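# Hang the ball-filled shallow basket on the stand's peg

## Task

Lift the shallow basket by its cord loop and hang it on the peg of the stand. Success requires that all balls are still inside the basket at the end; a single ball outside means failure.

## Robot and tools

ROBOT. There are two arms, left_arm and right_arm, each ending in a two-finger parallel gripper. In the scene frame the left_arm base sits at (-0.015, +0.345, 0) m with quat_wxyz (+1.000, 0, 0, -0.022), and the right_arm base at (-0.018, -0.254, 0) m with quat_wxyz (+1.000, 0, 0, +0.002). A two-camera stand is fixed to the floor behind the arms. Objects may occasionally get a short nudge from outside.

FRAMES. Scene frame: origin at table-top height, halfway between the arms' nominal bases; +x points out over the table, +z up, and the left_arm is on the +y side. Arm names do not match image sides. Fixed cameras and the table use the scene frame. Each arm's hand poses, velocities, targets and wrist-camera poses use that arm's own base frame, and its offsets run along its own base axes, with rotations about its Hand target position. A gripper's fingers point along its +z and spread along its y. end_effector_position is the point between the pads, roughly 1 cm short of the tips. Reported positions and orientations may be off by a few centimetres, more at long reach.

ACTION ROW. Every moving argument uses rows of 14 numbers, each in [-1, 1], covering both arms even if one is idle: left dx, dy, dz, rx, ry, rz, opening, then the same seven for the right arm. The six pose numbers are an offset (not a pose) from that arm's Hand target as it was when the action or move began; 1.0 equals 0.6 m or 180 degrees, and rx, ry, rz form one rotation vector. Offsets are not cumulative across rows, but each new action or call starts from the updated Hand target, so sending the same offset twice moves twice as far. A translation longer than 1.0 is shortened along its direction. The opening is absolute: +1 is fully open (0.094 m), -1 closed. Sending 0 there is a real command, so repeat the current opening to leave a gripper alone.

execute_actions: "actions" is a list of actions; each action is up to 15 rows, one per 1/30 s step, and a short list keeps its last row for the remaining steps. Optional "cameras" lists camera names, ["all"] or []; by default images appear only when "actions" is empty. An empty list also reports state that other results omit.

move: "target" is one row or up to 15 rows; every row counts from the same starting Hand targets. Each gripper travels a straight line and turns the shorter way; all paths finish together, take at least 0.5 s and are cut off at 10 s. "speed" is the top path speed in m/s, 0.002 to 2.9, default 0.25 (rotation up to twice that in rad/s), one value or one per target. "blend" in m rounds corners between listed targets; 0 means stop at each. "opening_speed" (at least 0.2 per second on the -1 to +1 scale) ramps the fingers. "grip_force" sets newtons per pad, 10 to 50, one value or one per arm; it persists, and below full force closing is slow (about 4 s at 40, 16 s at 10). "blocking": false returns after about 0.5 s while the move continues. Paths do not avoid obstacles or the other arm, and faster moves stray and strike harder. The result adds a "move:" line giving the ending (done, off_target, moving, held, fault) and limits (limits=paced: pose clipped; limits=held: steps withheld). An arm not named in the ending finished within 10 mm and 2 degrees.

wait: "seconds" 0 to 10; arms hold their last command and a running move continues. stop: brakes the running move, which needs some room. zoom_image: "camera" (cam_high, cam_low, cam_left_wrist, cam_right_wrist) and "region" [x0, y0, x1, y1] in pixels from the top-left, no more than 504 wide or high, on the newest image. finished_scene: "scene" is the current scene number; call it only once the basket hangs stably with every ball inside, since it is final.

RESULTS. Hand target is the last commanded pose after clipping; the next offsets count from it. Grippers often rest a few cm short because of friction and load; resending (even all zeros) asks again, or send the remaining gap as an offset. Orientation commands are limited to 40 degrees from the measured orientation each step. grip_measured uses the opening scale; the last Joint positions value is the opening in metres. Empty, it may read up to 2.5 mm wide; a squeezed hard part reads about 3 mm narrower. Release by commanding an opening clearly above grip_measured; close slowly on fragile items. Joint velocities may read "within noise". Joint torques include the arm's own weight and wrap at ±28 N m for joints 1 to 3. Tool commands show present commands. Joint ranges (rad): waist -2.618 to 3.054, shoulder 0 to 3.142, elbow 0 to 3.142 (straight at 2.901), wrist pitch and yaw ±1.571, wrist roll ±2.094. Cameras: cam_high, cam_low, cam_left_wrist, cam_right_wrist, all 672x504.

AVOID. Any contact or squeeze between the two arms or grippers; hard hits on fixed or heavy things; drops, releasing moving parts, or objects leaving the table (also items set down off it); strain on the wrist-camera cables; paths passing near an arm's own base (go around it); pushing into something without backing off (command a target back past the gripper). Motors heat under load, stretch or blocked pushes: MOTOR HOT at 75 °C, a fault folding the arm at 90 °C, collapse at 100 °C.

Each tool is called by a JSON object that holds its "method" and its "body", one argument or row to a line.

## Session

{"method": "execute_actions", "body": {
  "actions": []
}}

Scene clock: 0.00 s.
left_arm: end_effector_position=(+0.2319, -0.1170, +0.2505) grip_measured=+1.000 end_effector_quat_wxyz=(+0.481, -0.123, +0.839, -0.224) | right_arm: end_effector_position=(+0.3218, +0.0422, +0.2484) grip_measured=+1.000 end_effector_quat_wxyz=(+0.438, +0.022, +0.889, +0.132)
Joint positions: left_arm=[-0.756 0.628 0.749 -0.618 -0.416 -0.797 0.094] | right_arm=[0.013 1.001 0.978 -0.613 -0.206 0.167 0.094]
Joint velocities: within noise
Joint torques (N m): no reading
Motor temperatures (°C): left_arm=[26 27 31 32 26 22 24] | right_arm=[25 26 30 32 29 27 26]
Heat: left arm: 32 °C; right arm: 32 °C.
Hand target: left_arm +0.2307, -0.1148, +0.2514; +0.482, -0.123, +0.839, -0.221 | right_arm +0.3204, +0.0423, +0.2509; +0.439, +0.020, +0.888, +0.132
Tool commands: left_gripper/opening=+1.0 right_gripper/opening=+1.0

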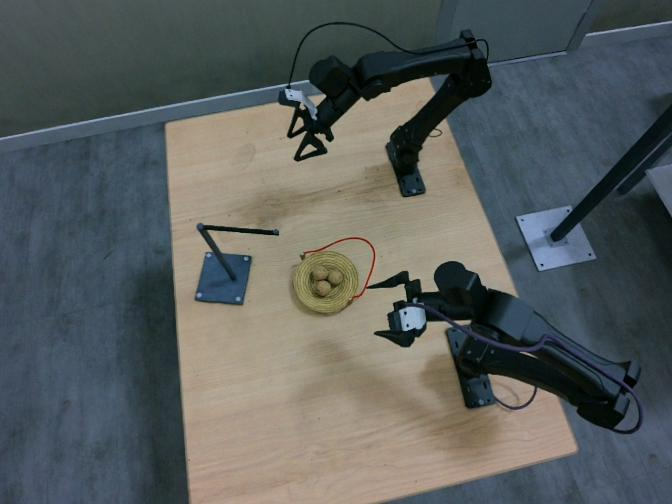

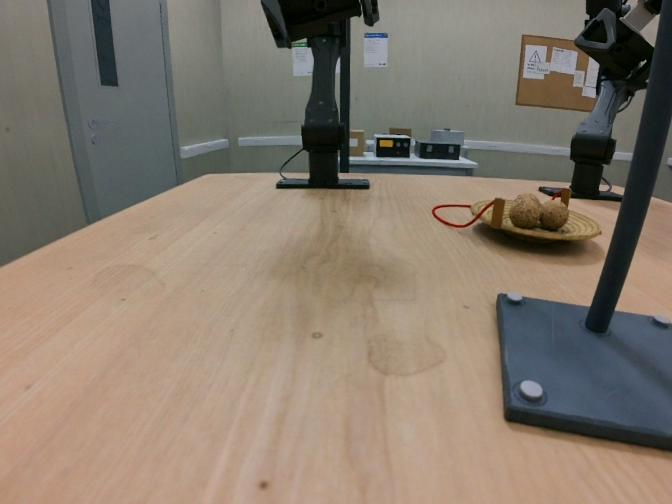

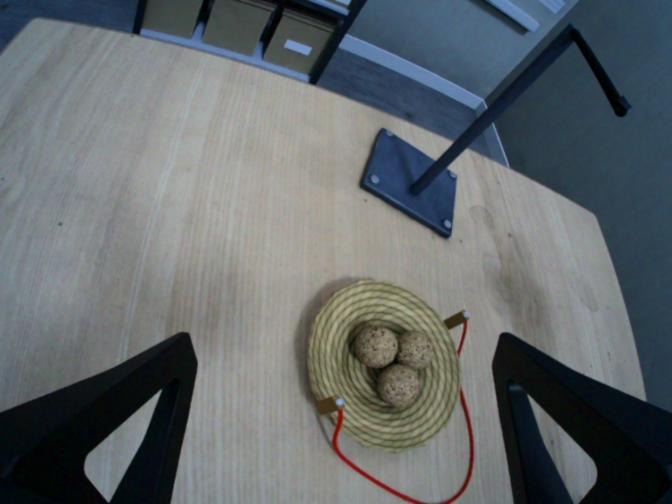

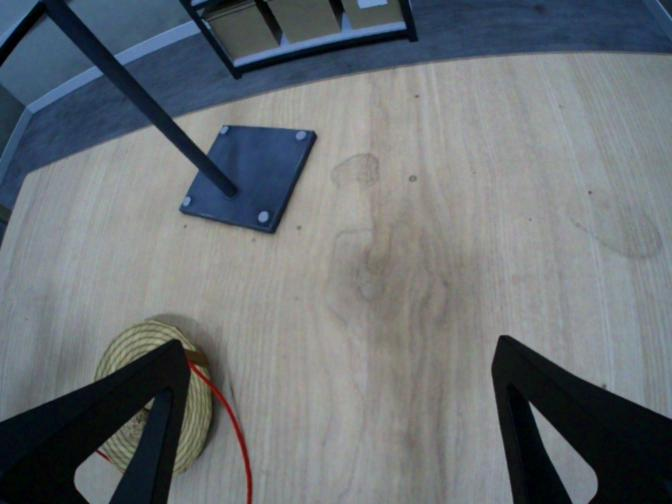

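{"method": "zoom_image", "body": {
  "camera": "cam_high",
  "region": [180, 200, 420, 380]
}}

{"method": "zoom_image", "body": {
  "camera": "cam_left_wrist",
  "region": [280, 260, 500, 504]
}}

{"method": "zoom_image", "body": {
  "camera": "cam_low",
  "region": [420, 170, 640, 260]
}}

{"method": "zoom_image", "body": {
  "camera": "cam_left_wrist",
  "region": [340, 0, 660, 250]
}}

Scaled by 2.100 from the camera's 672x504 image, which has a finer 960x720 frame.

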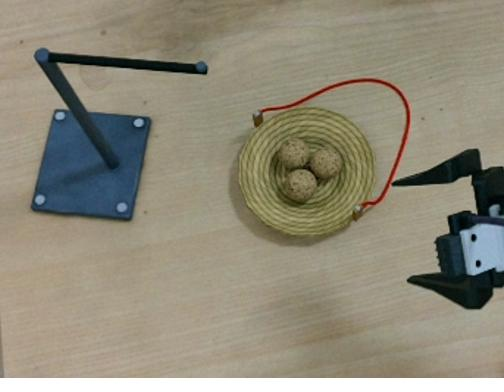

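Scaled by 2.066 from the camera's 672x504 image, which has a finer 960x720 frame.

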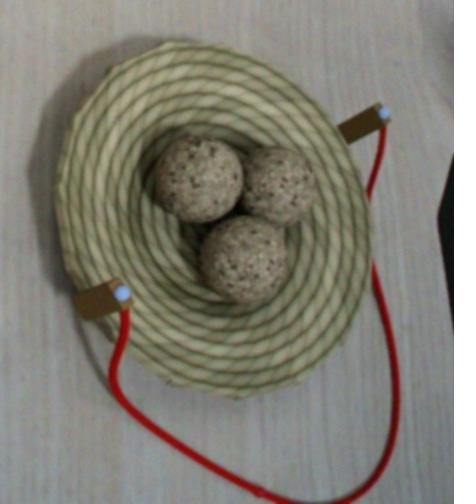

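Scaled by 2.291 from the camera's 672x504 image, which has a finer 960x720 frame.

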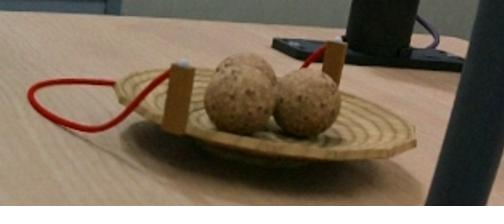

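Scaled by 1.575 from the camera's 672x504 image, which has a finer 960x720 frame.

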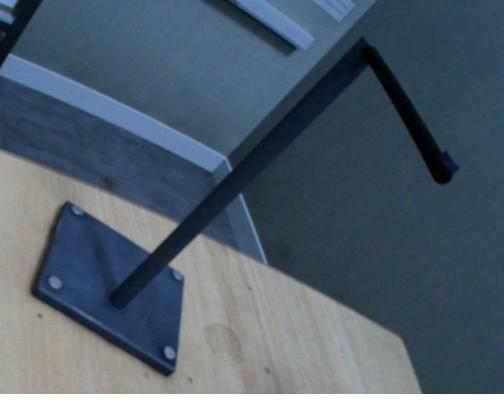

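{"method": "move", "body": {
  "target": [0,0,0,0,0,0,1, 0.1,0.22,0.35,-0.001,-0.1305,0.3785,1],
  "cameras": ["all"]
}}

Scene clock: 74.10 s.
left_arm: end_effector_position=(+0.2319, -0.1170, +0.2505) grip_measured=+1.000 end_effector_quat_wxyz=(+0.481, -0.123, +0.839, -0.224) | right_arm: end_effector_position=(+0.3762, +0.1709, +0.4681) grip_measured=+1.000 end_effector_quat_wxyz=(+0.489, -0.486, +0.642, +0.336)
Joint positions: left_arm=[-0.756 0.628 0.749 -0.618 -0.416 -0.797 0.094] | right_arm=[0.02 2.045 2.833 -1.538 -1.122 -0.744 0.094]
Joint torques (N m): left_arm=[-0.02 0.66 7.64 1.81 -0.12 0.03] | right_arm=[0.35 -6.6 7.09 0.9 -0.65 -0.04]
Motor temperatures (°C): left_arm=[26 27 37 37 26 22 24] | right_arm=[25 26 34 36 28 26 26]
Heat: left arm: 37 °C; right arm: 36 °C.
Hand target: left_arm +0.2307, -0.1148, +0.2514; +0.482, -0.123, +0.839, -0.221 | right_arm +0.3804, +0.1742, +0.4609; +0.453, -0.503, +0.646, +0.353
Off the commanded pose: left_arm 0.003 m, 0 deg | right_arm 0.009 m, 5 deg.
move: off_target (right_arm)

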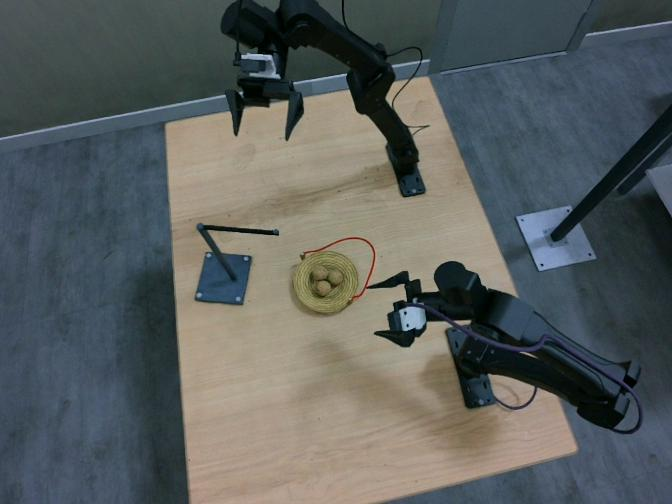

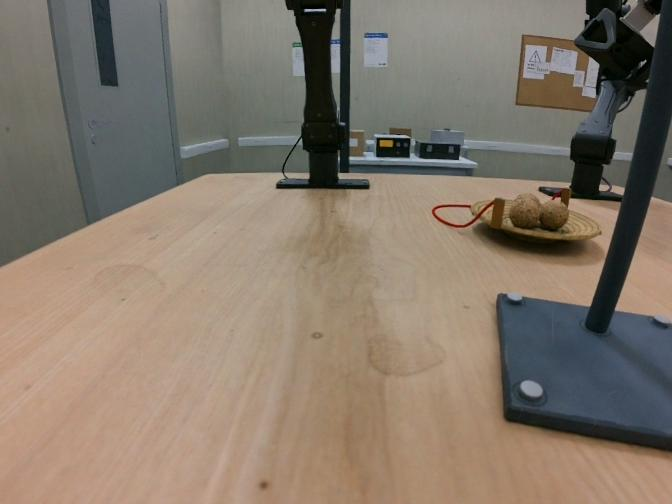

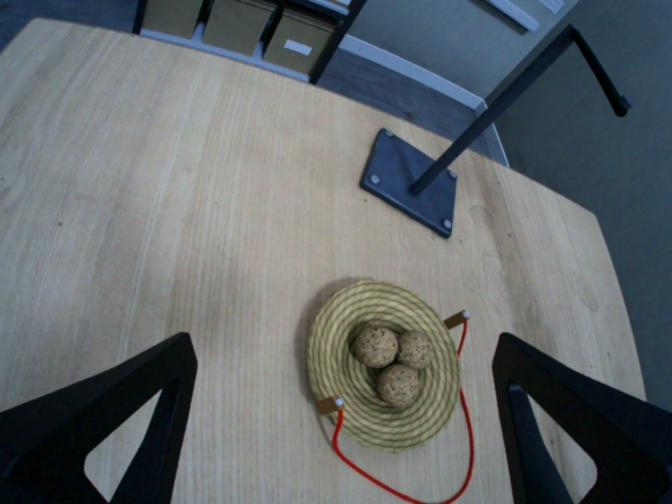

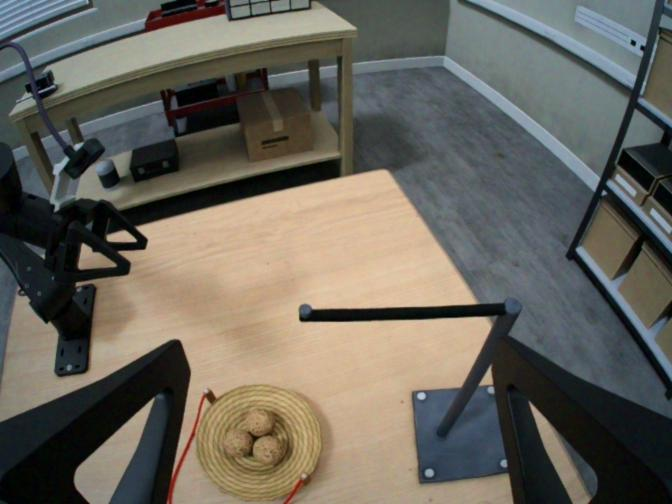

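{"method": "move", "body": {
  "target": [0,0,0,0,0,0,1, 0.05,0.1,-0.02,0.0539,-0.0134,0,1],
  "cameras": ["cam_high","cam_left_wrist","cam_right_wrist"],
  "speed": 0.15
}}

Scene clock: 80.60 s.
left_arm: end_effector_position=(+0.2319, -0.1170, +0.2505) grip_measured=+1.000 end_effector_quat_wxyz=(+0.481, -0.123, +0.839, -0.224) | right_arm: end_effector_position=(+0.4212, +0.2347, +0.4404) grip_measured=+1.000 end_effector_quat_wxyz=(+0.503, -0.469, +0.608, +0.397)
Joint positions: left_arm=[-0.756 0.628 0.749 -0.618 -0.416 -0.797 0.094] | right_arm=[0.161 1.902 2.222 -0.753 -1.129 -0.384 0.094]
Joint torques (N m): left_arm=[-0.02 0.68 7.65 1.81 -0.13 0.03] | right_arm=[0.28 -13.38 6.11 1.27 -0.27 0.09]
Heat: left arm: 37 °C; right arm: 35 °C.
Hand target: left_arm +0.2307, -0.1148, +0.2514; +0.482, -0.123, +0.839, -0.221 | right_arm +0.4103, +0.2343, +0.4489; +0.507, -0.471, +0.604, +0.396
Off the commanded pose: left_arm 0.003 m, 0 deg | right_arm 0.014 m, 1 deg.
move: off_target (right_arm)
Images, in order (width x height): cam_high 672x504, cam_left_wrist 672x504, cam_right_wrist 672x504.

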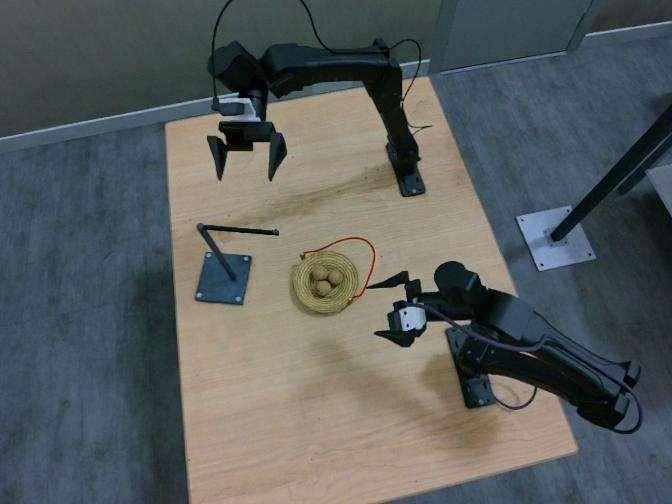

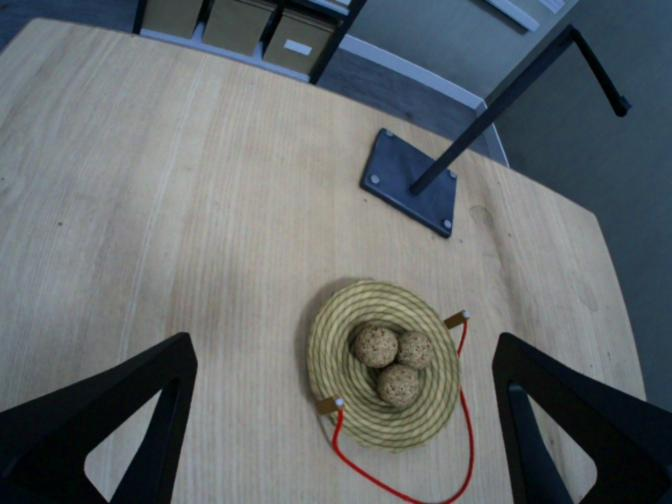

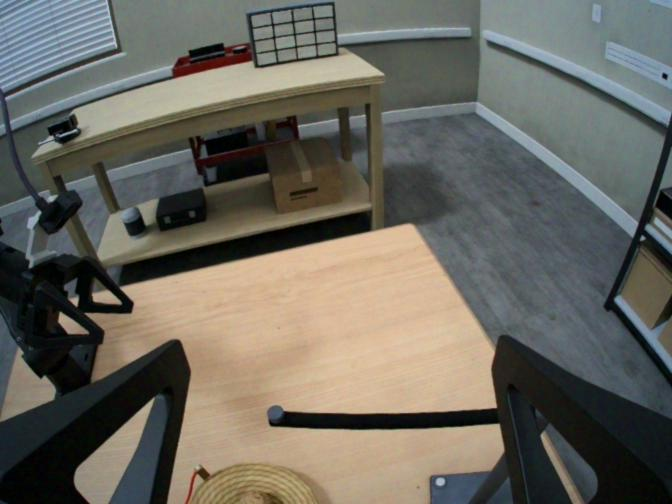

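{"method": "move", "body": {
  "target": [0,0,0,0,0,0,1, 0.055,0.055,-0.075,0,0,0,1],
  "cameras": ["all"],
  "speed": 0.1
}}

Scene clock: 110.60 s.
left_arm: end_effector_position=(+0.2319, -0.1170, +0.2505) grip_measured=+1.000 end_effector_quat_wxyz=(+0.481, -0.123, +0.839, -0.224) | right_arm: end_effector_position=(+0.4367, +0.2636, +0.4212) grip_measured=+1.000 end_effector_quat_wxyz=(+0.522, -0.477, +0.591, +0.388)
Joint positions: left_arm=[-0.756 0.628 0.749 -0.618 -0.416 -0.797 0.094] | right_arm=[0.226 1.902 2.083 -0.507 -1.07 -0.327 0.094]
Joint torques (N m): left_arm=[-0.01 0.65 7.62 1.81 -0.13 0.02] | right_arm=[0.35 -9.06 6.72 1.32 -0.17 0.09]
Motor temperatures (°C): left_arm=[25 27 37 37 26 22 24] | right_arm=[25 34 33 35 28 26 26]
Heat: left arm: 37 °C; right arm: 35 °C.
Hand target: left_arm +0.2307, -0.1148, +0.2514; +0.482, -0.123, +0.839, -0.221 | right_arm +0.4433, +0.2673, +0.4039; +0.507, -0.471, +0.604, +0.396
Off the commanded pose: left_arm 0.003 m, 0 deg | right_arm 0.019 m, 2 deg.
move: off_target (right_arm)

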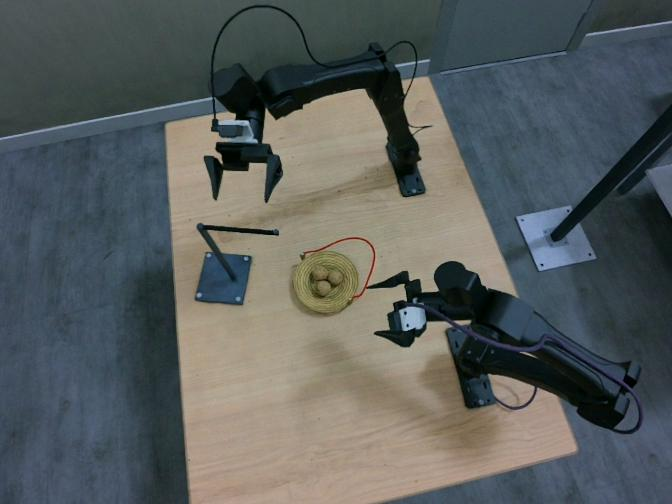

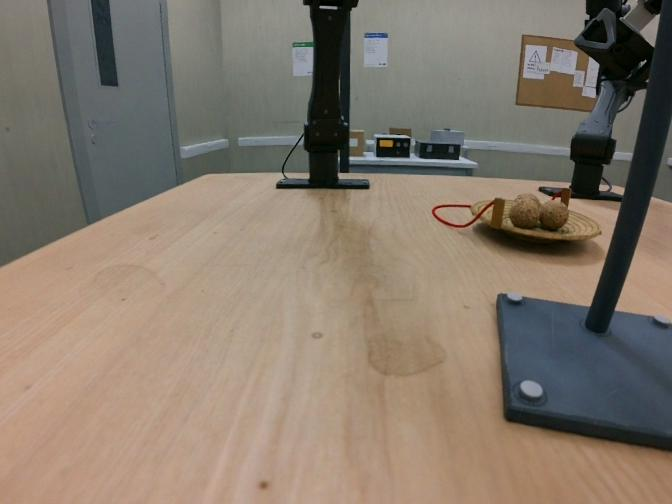

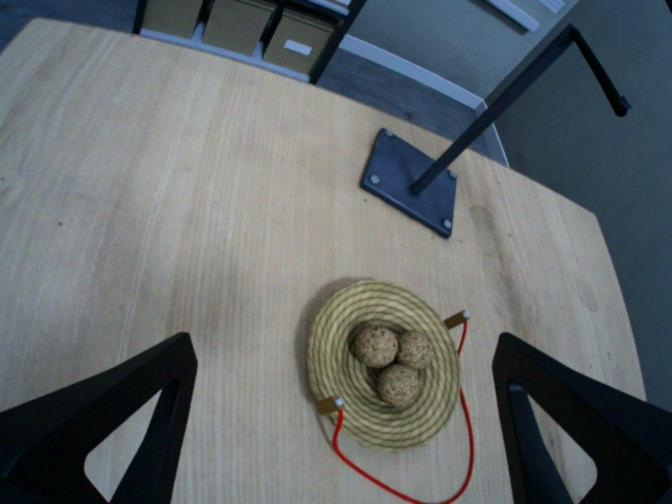

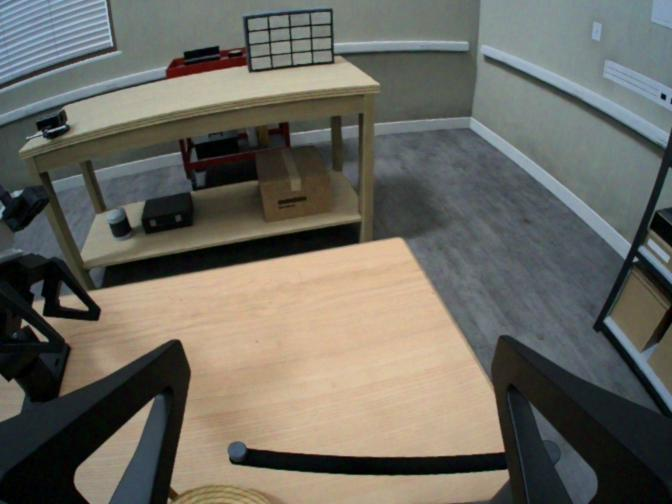

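{"method": "move", "body": {
  "target": [
    [0,0,0,0,0,0,1, 0,-0.25,0.05,0,0,0,1],
    [0,0,0,0,0,0,1, -0.459,-0.08,-0.37,-0.2251,-0.0419,0.2612,1]
  ],
  "cameras": ["all"],
  "speed": 0.25,
  "blend": [0.04,0]
}}

Scene clock: 127.80 s.
left_arm: end_effector_position=(+0.2319, -0.1170, +0.2505) grip_measured=+1.000 end_effector_quat_wxyz=(+0.481, -0.123, +0.839, -0.224) | right_arm: end_effector_position=(+0.1721, +0.2206, +0.1784) grip_measured=+1.000 end_effector_quat_wxyz=(-0.150, +0.834, -0.434, -0.305)
Joint positions: left_arm=[-0.756 0.628 0.749 -0.618 -0.416 -0.797 0.094] | right_arm=[0.484 1.604 1.381 -1.471 -0.684 -1.741 0.094]
Joint torques (N m): left_arm=[-0.02 0.65 7.64 1.81 -0.12 0.02] | right_arm=[-0.09 -9.5 5.71 0.04 -0.52 0.09]
Heat: left arm: 38 °C; right arm: 35 °C.
Hand target: left_arm +0.2307, -0.1148, +0.2514; +0.482, -0.123, +0.839, -0.221 | right_arm +0.1680, +0.2193, +0.1819; -0.158, +0.833, -0.434, -0.304
Off the commanded pose: left_arm 0.003 m, 0 deg | right_arm 0.006 m, 1 deg.
move: done

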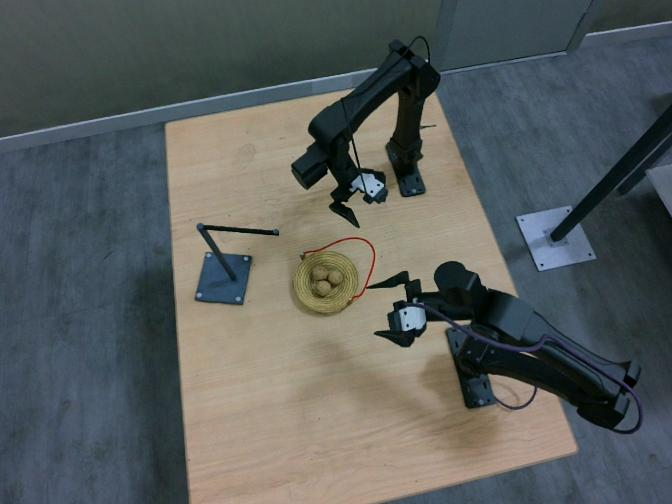

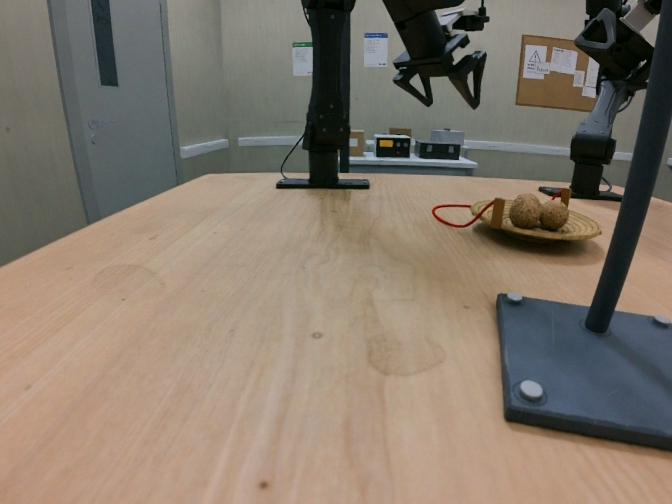

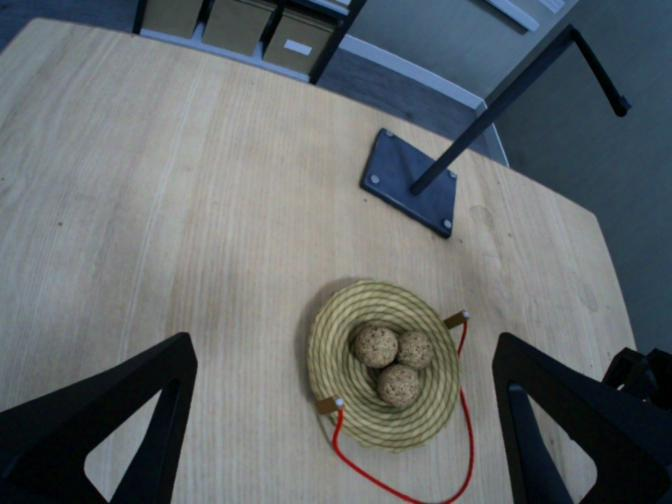

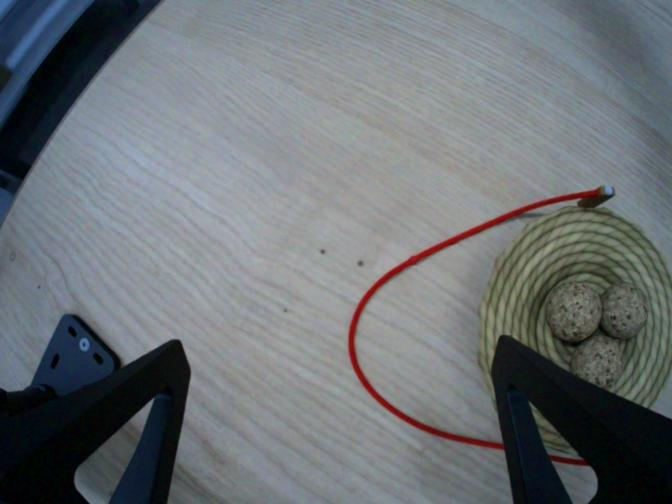

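{"method": "zoom_image", "body": {
  "camera": "cam_right_wrist",
  "region": [330, 170, 672, 500]
}}

Scaled by 1.474 from the camera's 672x504 image, which has a finer 960x720 frame.

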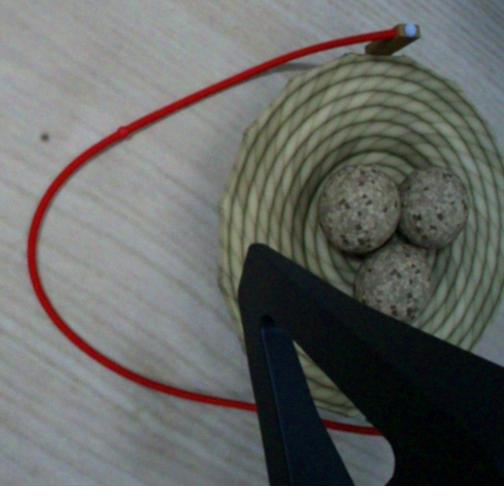

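{"method": "move", "body": {
  "target": [0,0,0,0,0,0,1, 0.004,0.0207,-0.235,0,0,0,0.1],
  "cameras": ["all"],
  "speed": 0.12
}}

Scene clock: 143.27 s.
left_arm: end_effector_position=(+0.2319, -0.1170, +0.2505) grip_measured=+1.000 end_effector_quat_wxyz=(+0.481, -0.123, +0.839, -0.224) | right_arm: end_effector_position=(+0.1772, +0.2314, +0.0483) grip_measured=+0.102 end_effector_quat_wxyz=(-0.169, +0.838, -0.431, -0.289)
Joint positions: left_arm=[-0.756 0.628 0.749 -0.618 -0.416 -0.797 0.094] | right_arm=[0.513 1.71 0.966 -0.871 -0.682 -1.695 0.052]
Joint torques (N m): left_arm=[-0.01 0.66 7.62 1.81 -0.13 0.02] | right_arm=[0.44 -5.57 5.49 0.16 -0.57 0.1]
Heat: left arm: 38 °C; right arm: 34 °C.
Hand target: left_arm +0.2307, -0.1148, +0.2514; +0.482, -0.123, +0.839, -0.221 | right_arm +0.1703, +0.2317, +0.0408; -0.158, +0.833, -0.434, -0.304
Off the commanded pose: left_arm 0.003 m, 0 deg | right_arm 0.010 m, 2 deg.
move: done

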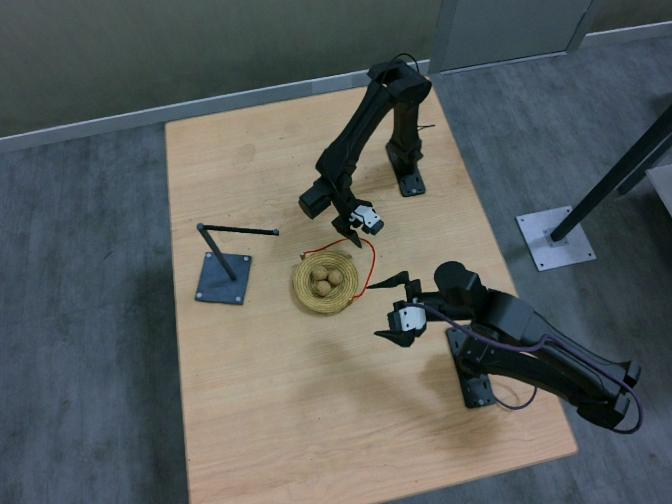

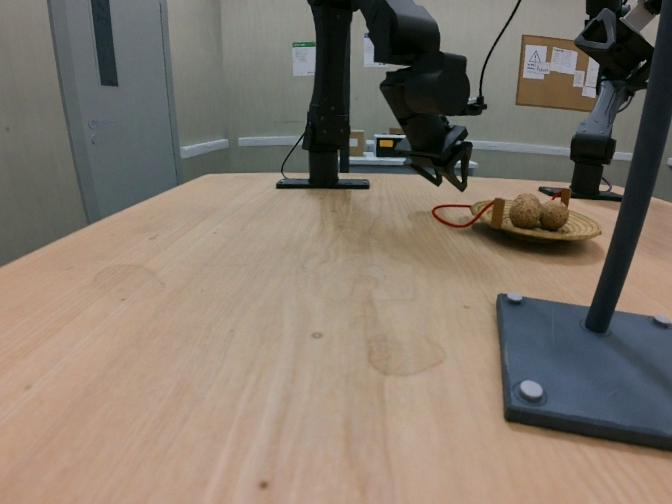

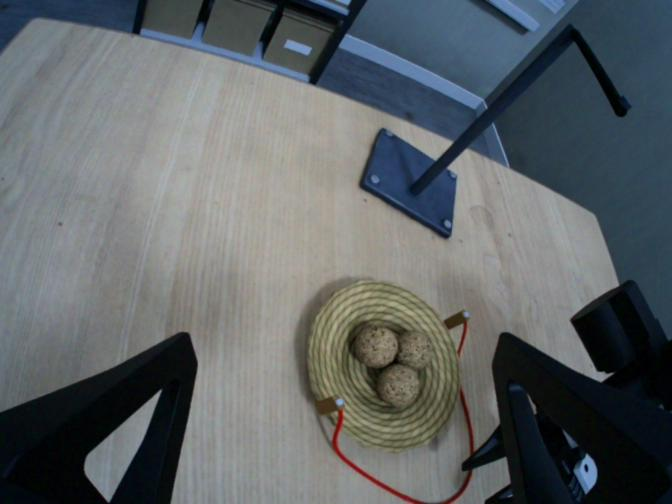

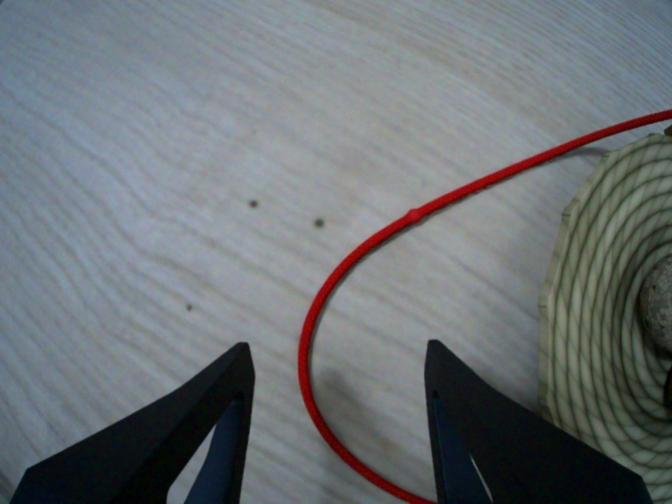

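{"method": "move", "body": {
  "target": [0,0,0,0,0,0,1, -0.017,-0.001,-0.045,0,0,0,0.1],
  "cameras": ["cam_right_wrist","cam_left_wrist"],
  "speed": 0.06
}}

{"method": "zoom_image", "body": {
  "camera": "cam_right_wrist",
  "region": [180, 250, 500, 504]
}}

{"method": "zoom_image", "body": {
  "camera": "cam_left_wrist",
  "region": [380, 260, 672, 504]
}}

Scene clock: 154.60 s.
left_arm: end_effector_position=(+0.2319, -0.1170, +0.2505) grip_measured=+1.000 end_effector_quat_wxyz=(+0.481, -0.123, +0.839, -0.224) | right_arm: end_effector_position=(+0.1684, +0.2317, +0.0216) grip_measured=+0.102 end_effector_quat_wxyz=(-0.170, +0.839, -0.430, -0.288)
Joint positions: left_arm=[-0.756 0.628 0.749 -0.618 -0.416 -0.797 0.094] | right_arm=[0.531 1.736 0.873 -0.734 -0.682 -1.673 0.052]
Joint torques (N m): left_arm=[-0.02 0.66 7.62 1.81 -0.13 0.02] | right_arm=[0.44 -5.33 4.97 0.18 -0.59 0.1]
Heat: left arm: 38 °C; right arm: 33 °C.
Hand target: left_arm +0.2307, -0.1148, +0.2514; +0.482, -0.123, +0.839, -0.221 | right_arm +0.1602, +0.2311, +0.0139; -0.159, +0.833, -0.434, -0.304
Off the commanded pose: left_arm 0.003 m, 0 deg | right_arm 0.011 m, 2 deg.
move: off_target (right_arm)
Images, in order (width x height): cam_left_wrist 672x504, cam_right_wrist 672x504.

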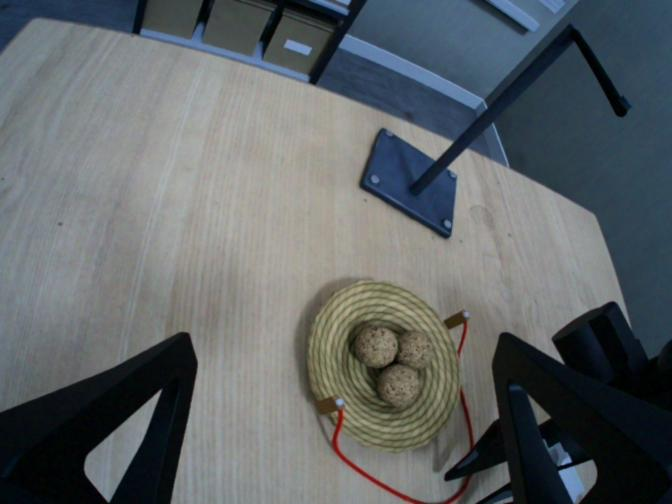

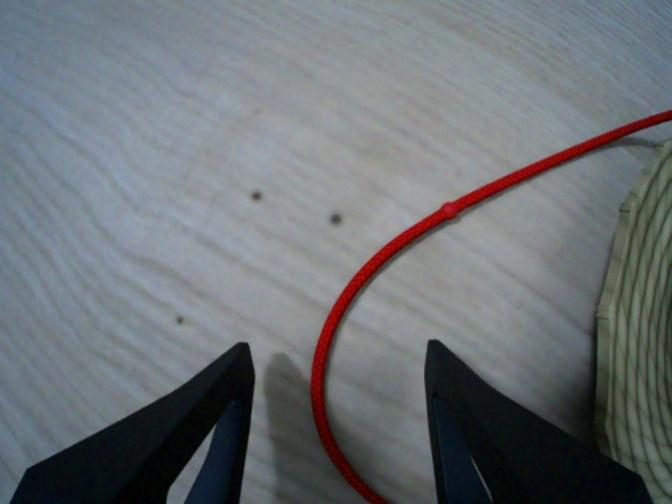

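Scaled by 1.575 from the camera's 672x504 image, which has a finer 960x720 frame.

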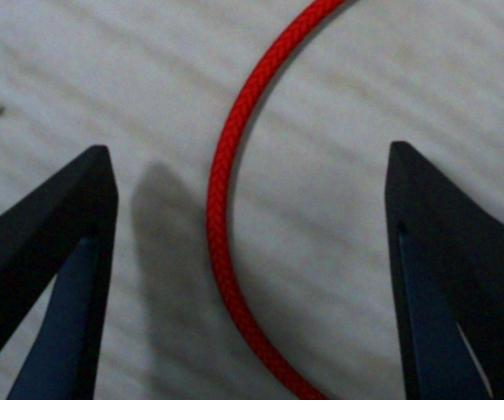

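Scaled by 1.726 from the camera's 672x504 image, which has a finer 960x720 frame.

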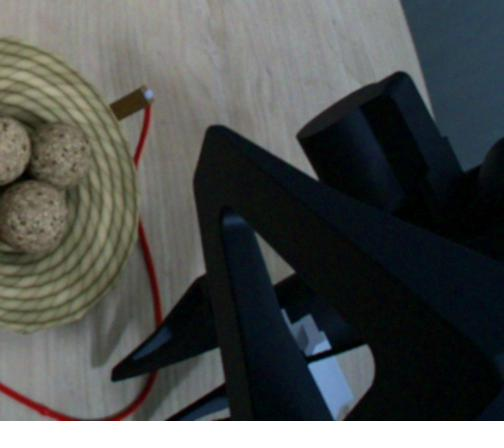

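{"method": "move", "body": {
  "target": [0,0,0,0,0,0,1, -0.002,-0.012,-0.012,0,0,0,0.1],
  "cameras": ["cam_right_wrist"],
  "speed": 0.03
}}

{"method": "zoom_image", "body": {
  "camera": "cam_right_wrist",
  "region": [180, 250, 500, 504]
}}

Scene clock: 172.27 s.
left_arm: end_effector_position=(+0.2319, -0.1170, +0.2505) grip_measured=+1.000 end_effector_quat_wxyz=(+0.481, -0.123, +0.839, -0.224) | right_arm: end_effector_position=(+0.1651, +0.2270, +0.0149) grip_measured=+0.102 end_effector_quat_wxyz=(-0.168, +0.838, -0.430, -0.290)
Joint positions: left_arm=[-0.756 0.628 0.749 -0.618 -0.416 -0.797 0.094] | right_arm=[0.521 1.743 0.847 -0.716 -0.682 -1.687 0.052]
Joint torques (N m): left_arm=[-0.01 0.65 7.62 1.81 -0.12 0.02] | right_arm=[-0.46 -5.15 4.67 0.17 -0.57 -0.03]
Heat: left arm: 38 °C; right arm: 33 °C.
Hand target: left_arm +0.2307, -0.1148, +0.2514; +0.482, -0.123, +0.839, -0.221 | right_arm +0.1589, +0.2239, +0.0067; -0.158, +0.833, -0.434, -0.304
Off the commanded pose: left_arm 0.003 m, 0 deg | right_arm 0.011 m, 2 deg.
move: off_target (right_arm)
Images, in order (width x height): cam_right_wrist 672x504.

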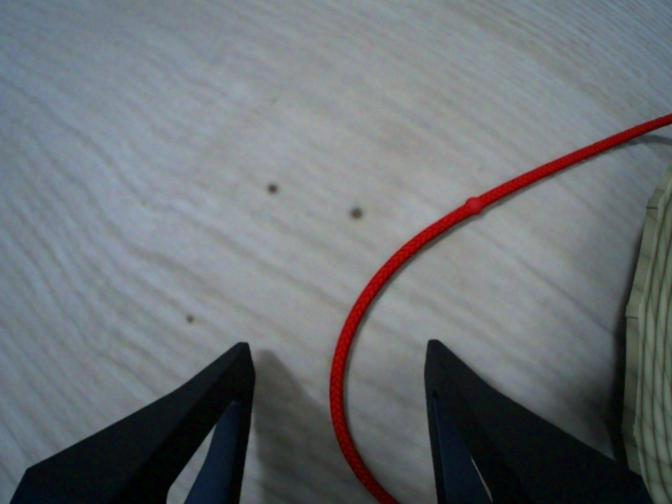

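Scaled by 1.575 from the camera's 672x504 image, which has a finer 960x720 frame.

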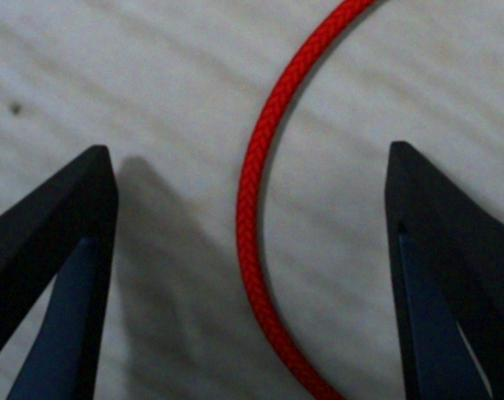

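{"method": "move", "body": {
  "target": [0,0,0,0,0,0,1, 0,0,-0.011,0,0,0,0.1],
  "cameras": ["cam_right_wrist"],
  "speed": 0.03
}}

{"method": "zoom_image", "body": {
  "camera": "cam_right_wrist",
  "region": [180, 250, 500, 504]
}}

Scene clock: 181.83 s.
left_arm: end_effector_position=(+0.2319, -0.1170, +0.2505) grip_measured=+1.000 end_effector_quat_wxyz=(+0.481, -0.123, +0.839, -0.224) | right_arm: end_effector_position=(+0.1650, +0.2286, +0.0143) grip_measured=+0.102 end_effector_quat_wxyz=(-0.172, +0.835, -0.431, -0.296)
Joint positions: left_arm=[-0.756 0.628 0.749 -0.618 -0.416 -0.797 0.094] | right_arm=[0.518 1.75 0.844 -0.706 -0.698 -1.687 0.052]
Joint torques (N m): left_arm=[-0.03 0.68 7.62 1.81 -0.13 0.03] | right_arm=[-0.24 -4.45 3.93 0.32 -0.41 -0.05]
Heat: left arm: 38 °C; right arm: 33 °C.
Hand target: left_arm +0.2307, -0.1148, +0.2514; +0.482, -0.123, +0.839, -0.221 | right_arm +0.1590, +0.2240, +0.0002; -0.159, +0.833, -0.434, -0.304
Off the commanded pose: left_arm 0.003 m, 0 deg | right_arm 0.016 m, 2 deg.
move: off_target (right_arm)
Images, in order (width x height): cam_right_wrist 672x504.

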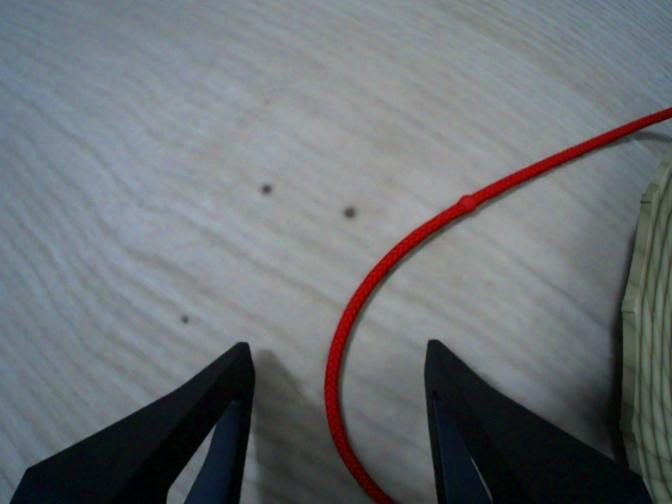

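Scaled by 1.575 from the camera's 672x504 image, which has a finer 960x720 frame.

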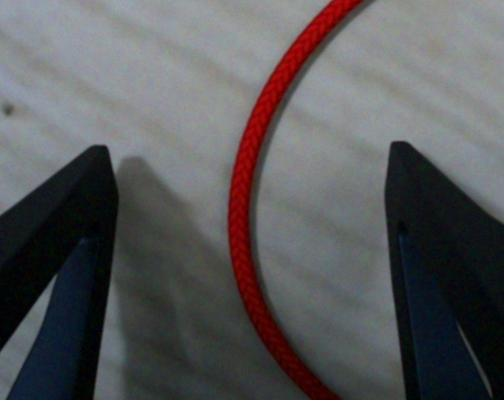

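{"method": "move", "body": {
  "target": [0,0,0,0,0,0,1, 0.003,0.003,0.010,0,0,0,-0.6],
  "cameras": ["cam_right_wrist"],
  "speed": 0.03,
  "opening_speed": 0.4
}}

{"method": "zoom_image", "body": {
  "camera": "cam_right_wrist",
  "region": [180, 250, 500, 504]
}}

Scene clock: 186.67 s.
left_arm: end_effector_position=(+0.2319, -0.1170, +0.2505) grip_measured=+1.000 end_effector_quat_wxyz=(+0.481, -0.123, +0.839, -0.224) | right_arm: end_effector_position=(+0.1645, +0.2282, +0.0142) grip_measured=-0.598 end_effector_quat_wxyz=(-0.171, +0.835, -0.431, -0.296)
Joint positions: left_arm=[-0.756 0.628 0.749 -0.618 -0.416 -0.797 0.094] | right_arm=[0.518 1.75 0.844 -0.709 -0.697 -1.687 0.019]
Joint torques (N m): left_arm=[-0.01 0.65 7.65 1.81 -0.12 0.03] | right_arm=[-0.01 -5 5.72 0.12 -0.41 -0.01]
Motor temperatures (°C): left_arm=[25 26 37 38 26 22 24] | right_arm=[25 29 32 32 28 26 25]
Heat: left arm: 38 °C; right arm: 32 °C.
Hand target: left_arm +0.2307, -0.1148, +0.2514; +0.482, -0.123, +0.839, -0.221 | right_arm +0.1608, +0.2258, +0.0062; -0.158, +0.833, -0.434, -0.304
Off the commanded pose: left_arm 0.003 m, 0 deg | right_arm 0.009 m, 2 deg.
move: done
Images, in order (width x height): cam_right_wrist 672x504.

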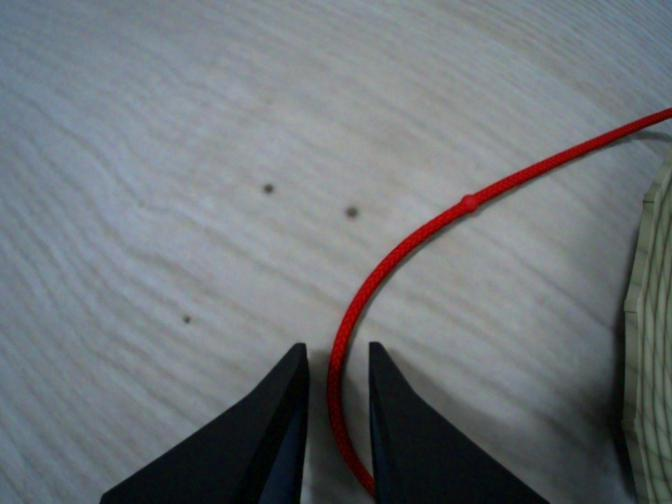

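Scaled by 1.575 from the camera's 672x504 image, which has a finer 960x720 frame.

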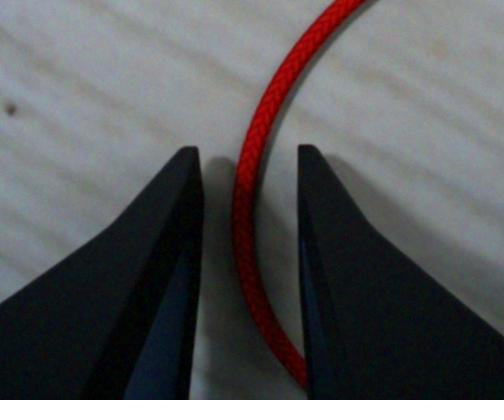

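{"method": "move", "body": {
  "target": [0,0,0,0,0,0,1, 0,0,0,0,0,0,-1],
  "cameras": ["cam_right_wrist","cam_left_wrist"],
  "speed": 0.03,
  "opening_speed": 0.3,
  "grip_force": 35
}}

{"method": "zoom_image", "body": {
  "camera": "cam_right_wrist",
  "region": [180, 250, 500, 504]
}}

Scene clock: 191.13 s.
left_arm: end_effector_position=(+0.2319, -0.1170, +0.2505) grip_measured=+1.000 end_effector_quat_wxyz=(+0.481, -0.123, +0.839, -0.224) | right_arm: end_effector_position=(+0.1646, +0.2282, +0.0142) grip_measured=-0.952 end_effector_quat_wxyz=(-0.171, +0.835, -0.431, -0.296)
Joint positions: left_arm=[-0.756 0.628 0.749 -0.618 -0.416 -0.797 0.094] | right_arm=[0.518 1.75 0.844 -0.709 -0.697 -1.687 0.002]
Joint torques (N m): left_arm=[0.01 0.66 7.62 1.81 -0.13 0.03] | right_arm=[-0.03 -5.03 5.71 0.12 -0.43 -0.01]
Heat: left arm: 38 °C; right arm: 32 °C.
Hand target: left_arm +0.2307, -0.1148, +0.2514; +0.482, -0.123, +0.839, -0.221 | right_arm +0.1608, +0.2258, +0.0062; -0.159, +0.833, -0.434, -0.304
Off the commanded pose: left_arm 0.003 m, 0 deg | right_arm 0.009 m, 2 deg.
grip_force (N): 35, 35
move: done
Images, in order (width x height): cam_left_wrist 672x504, cam_right_wrist 672x504.

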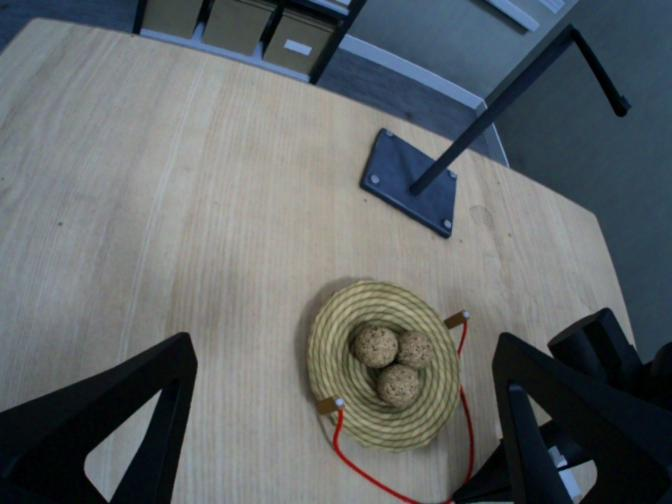

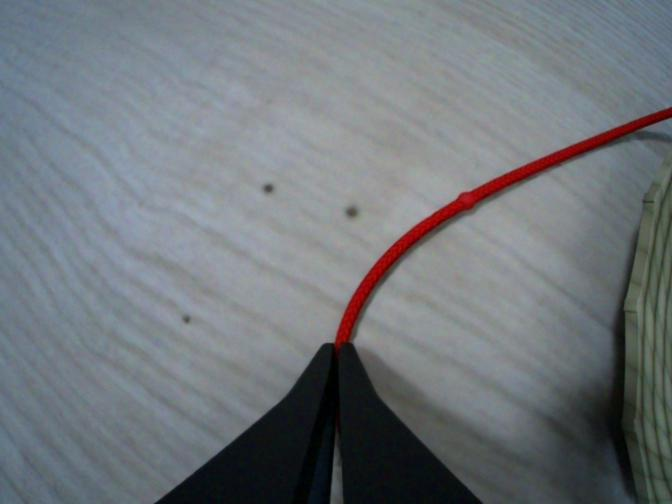

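Scaled by 1.575 from the camera's 672x504 image, which has a finer 960x720 frame.

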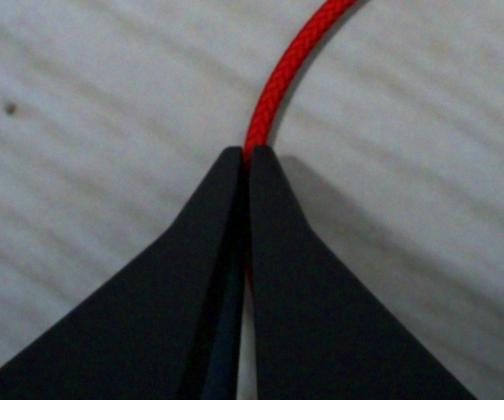

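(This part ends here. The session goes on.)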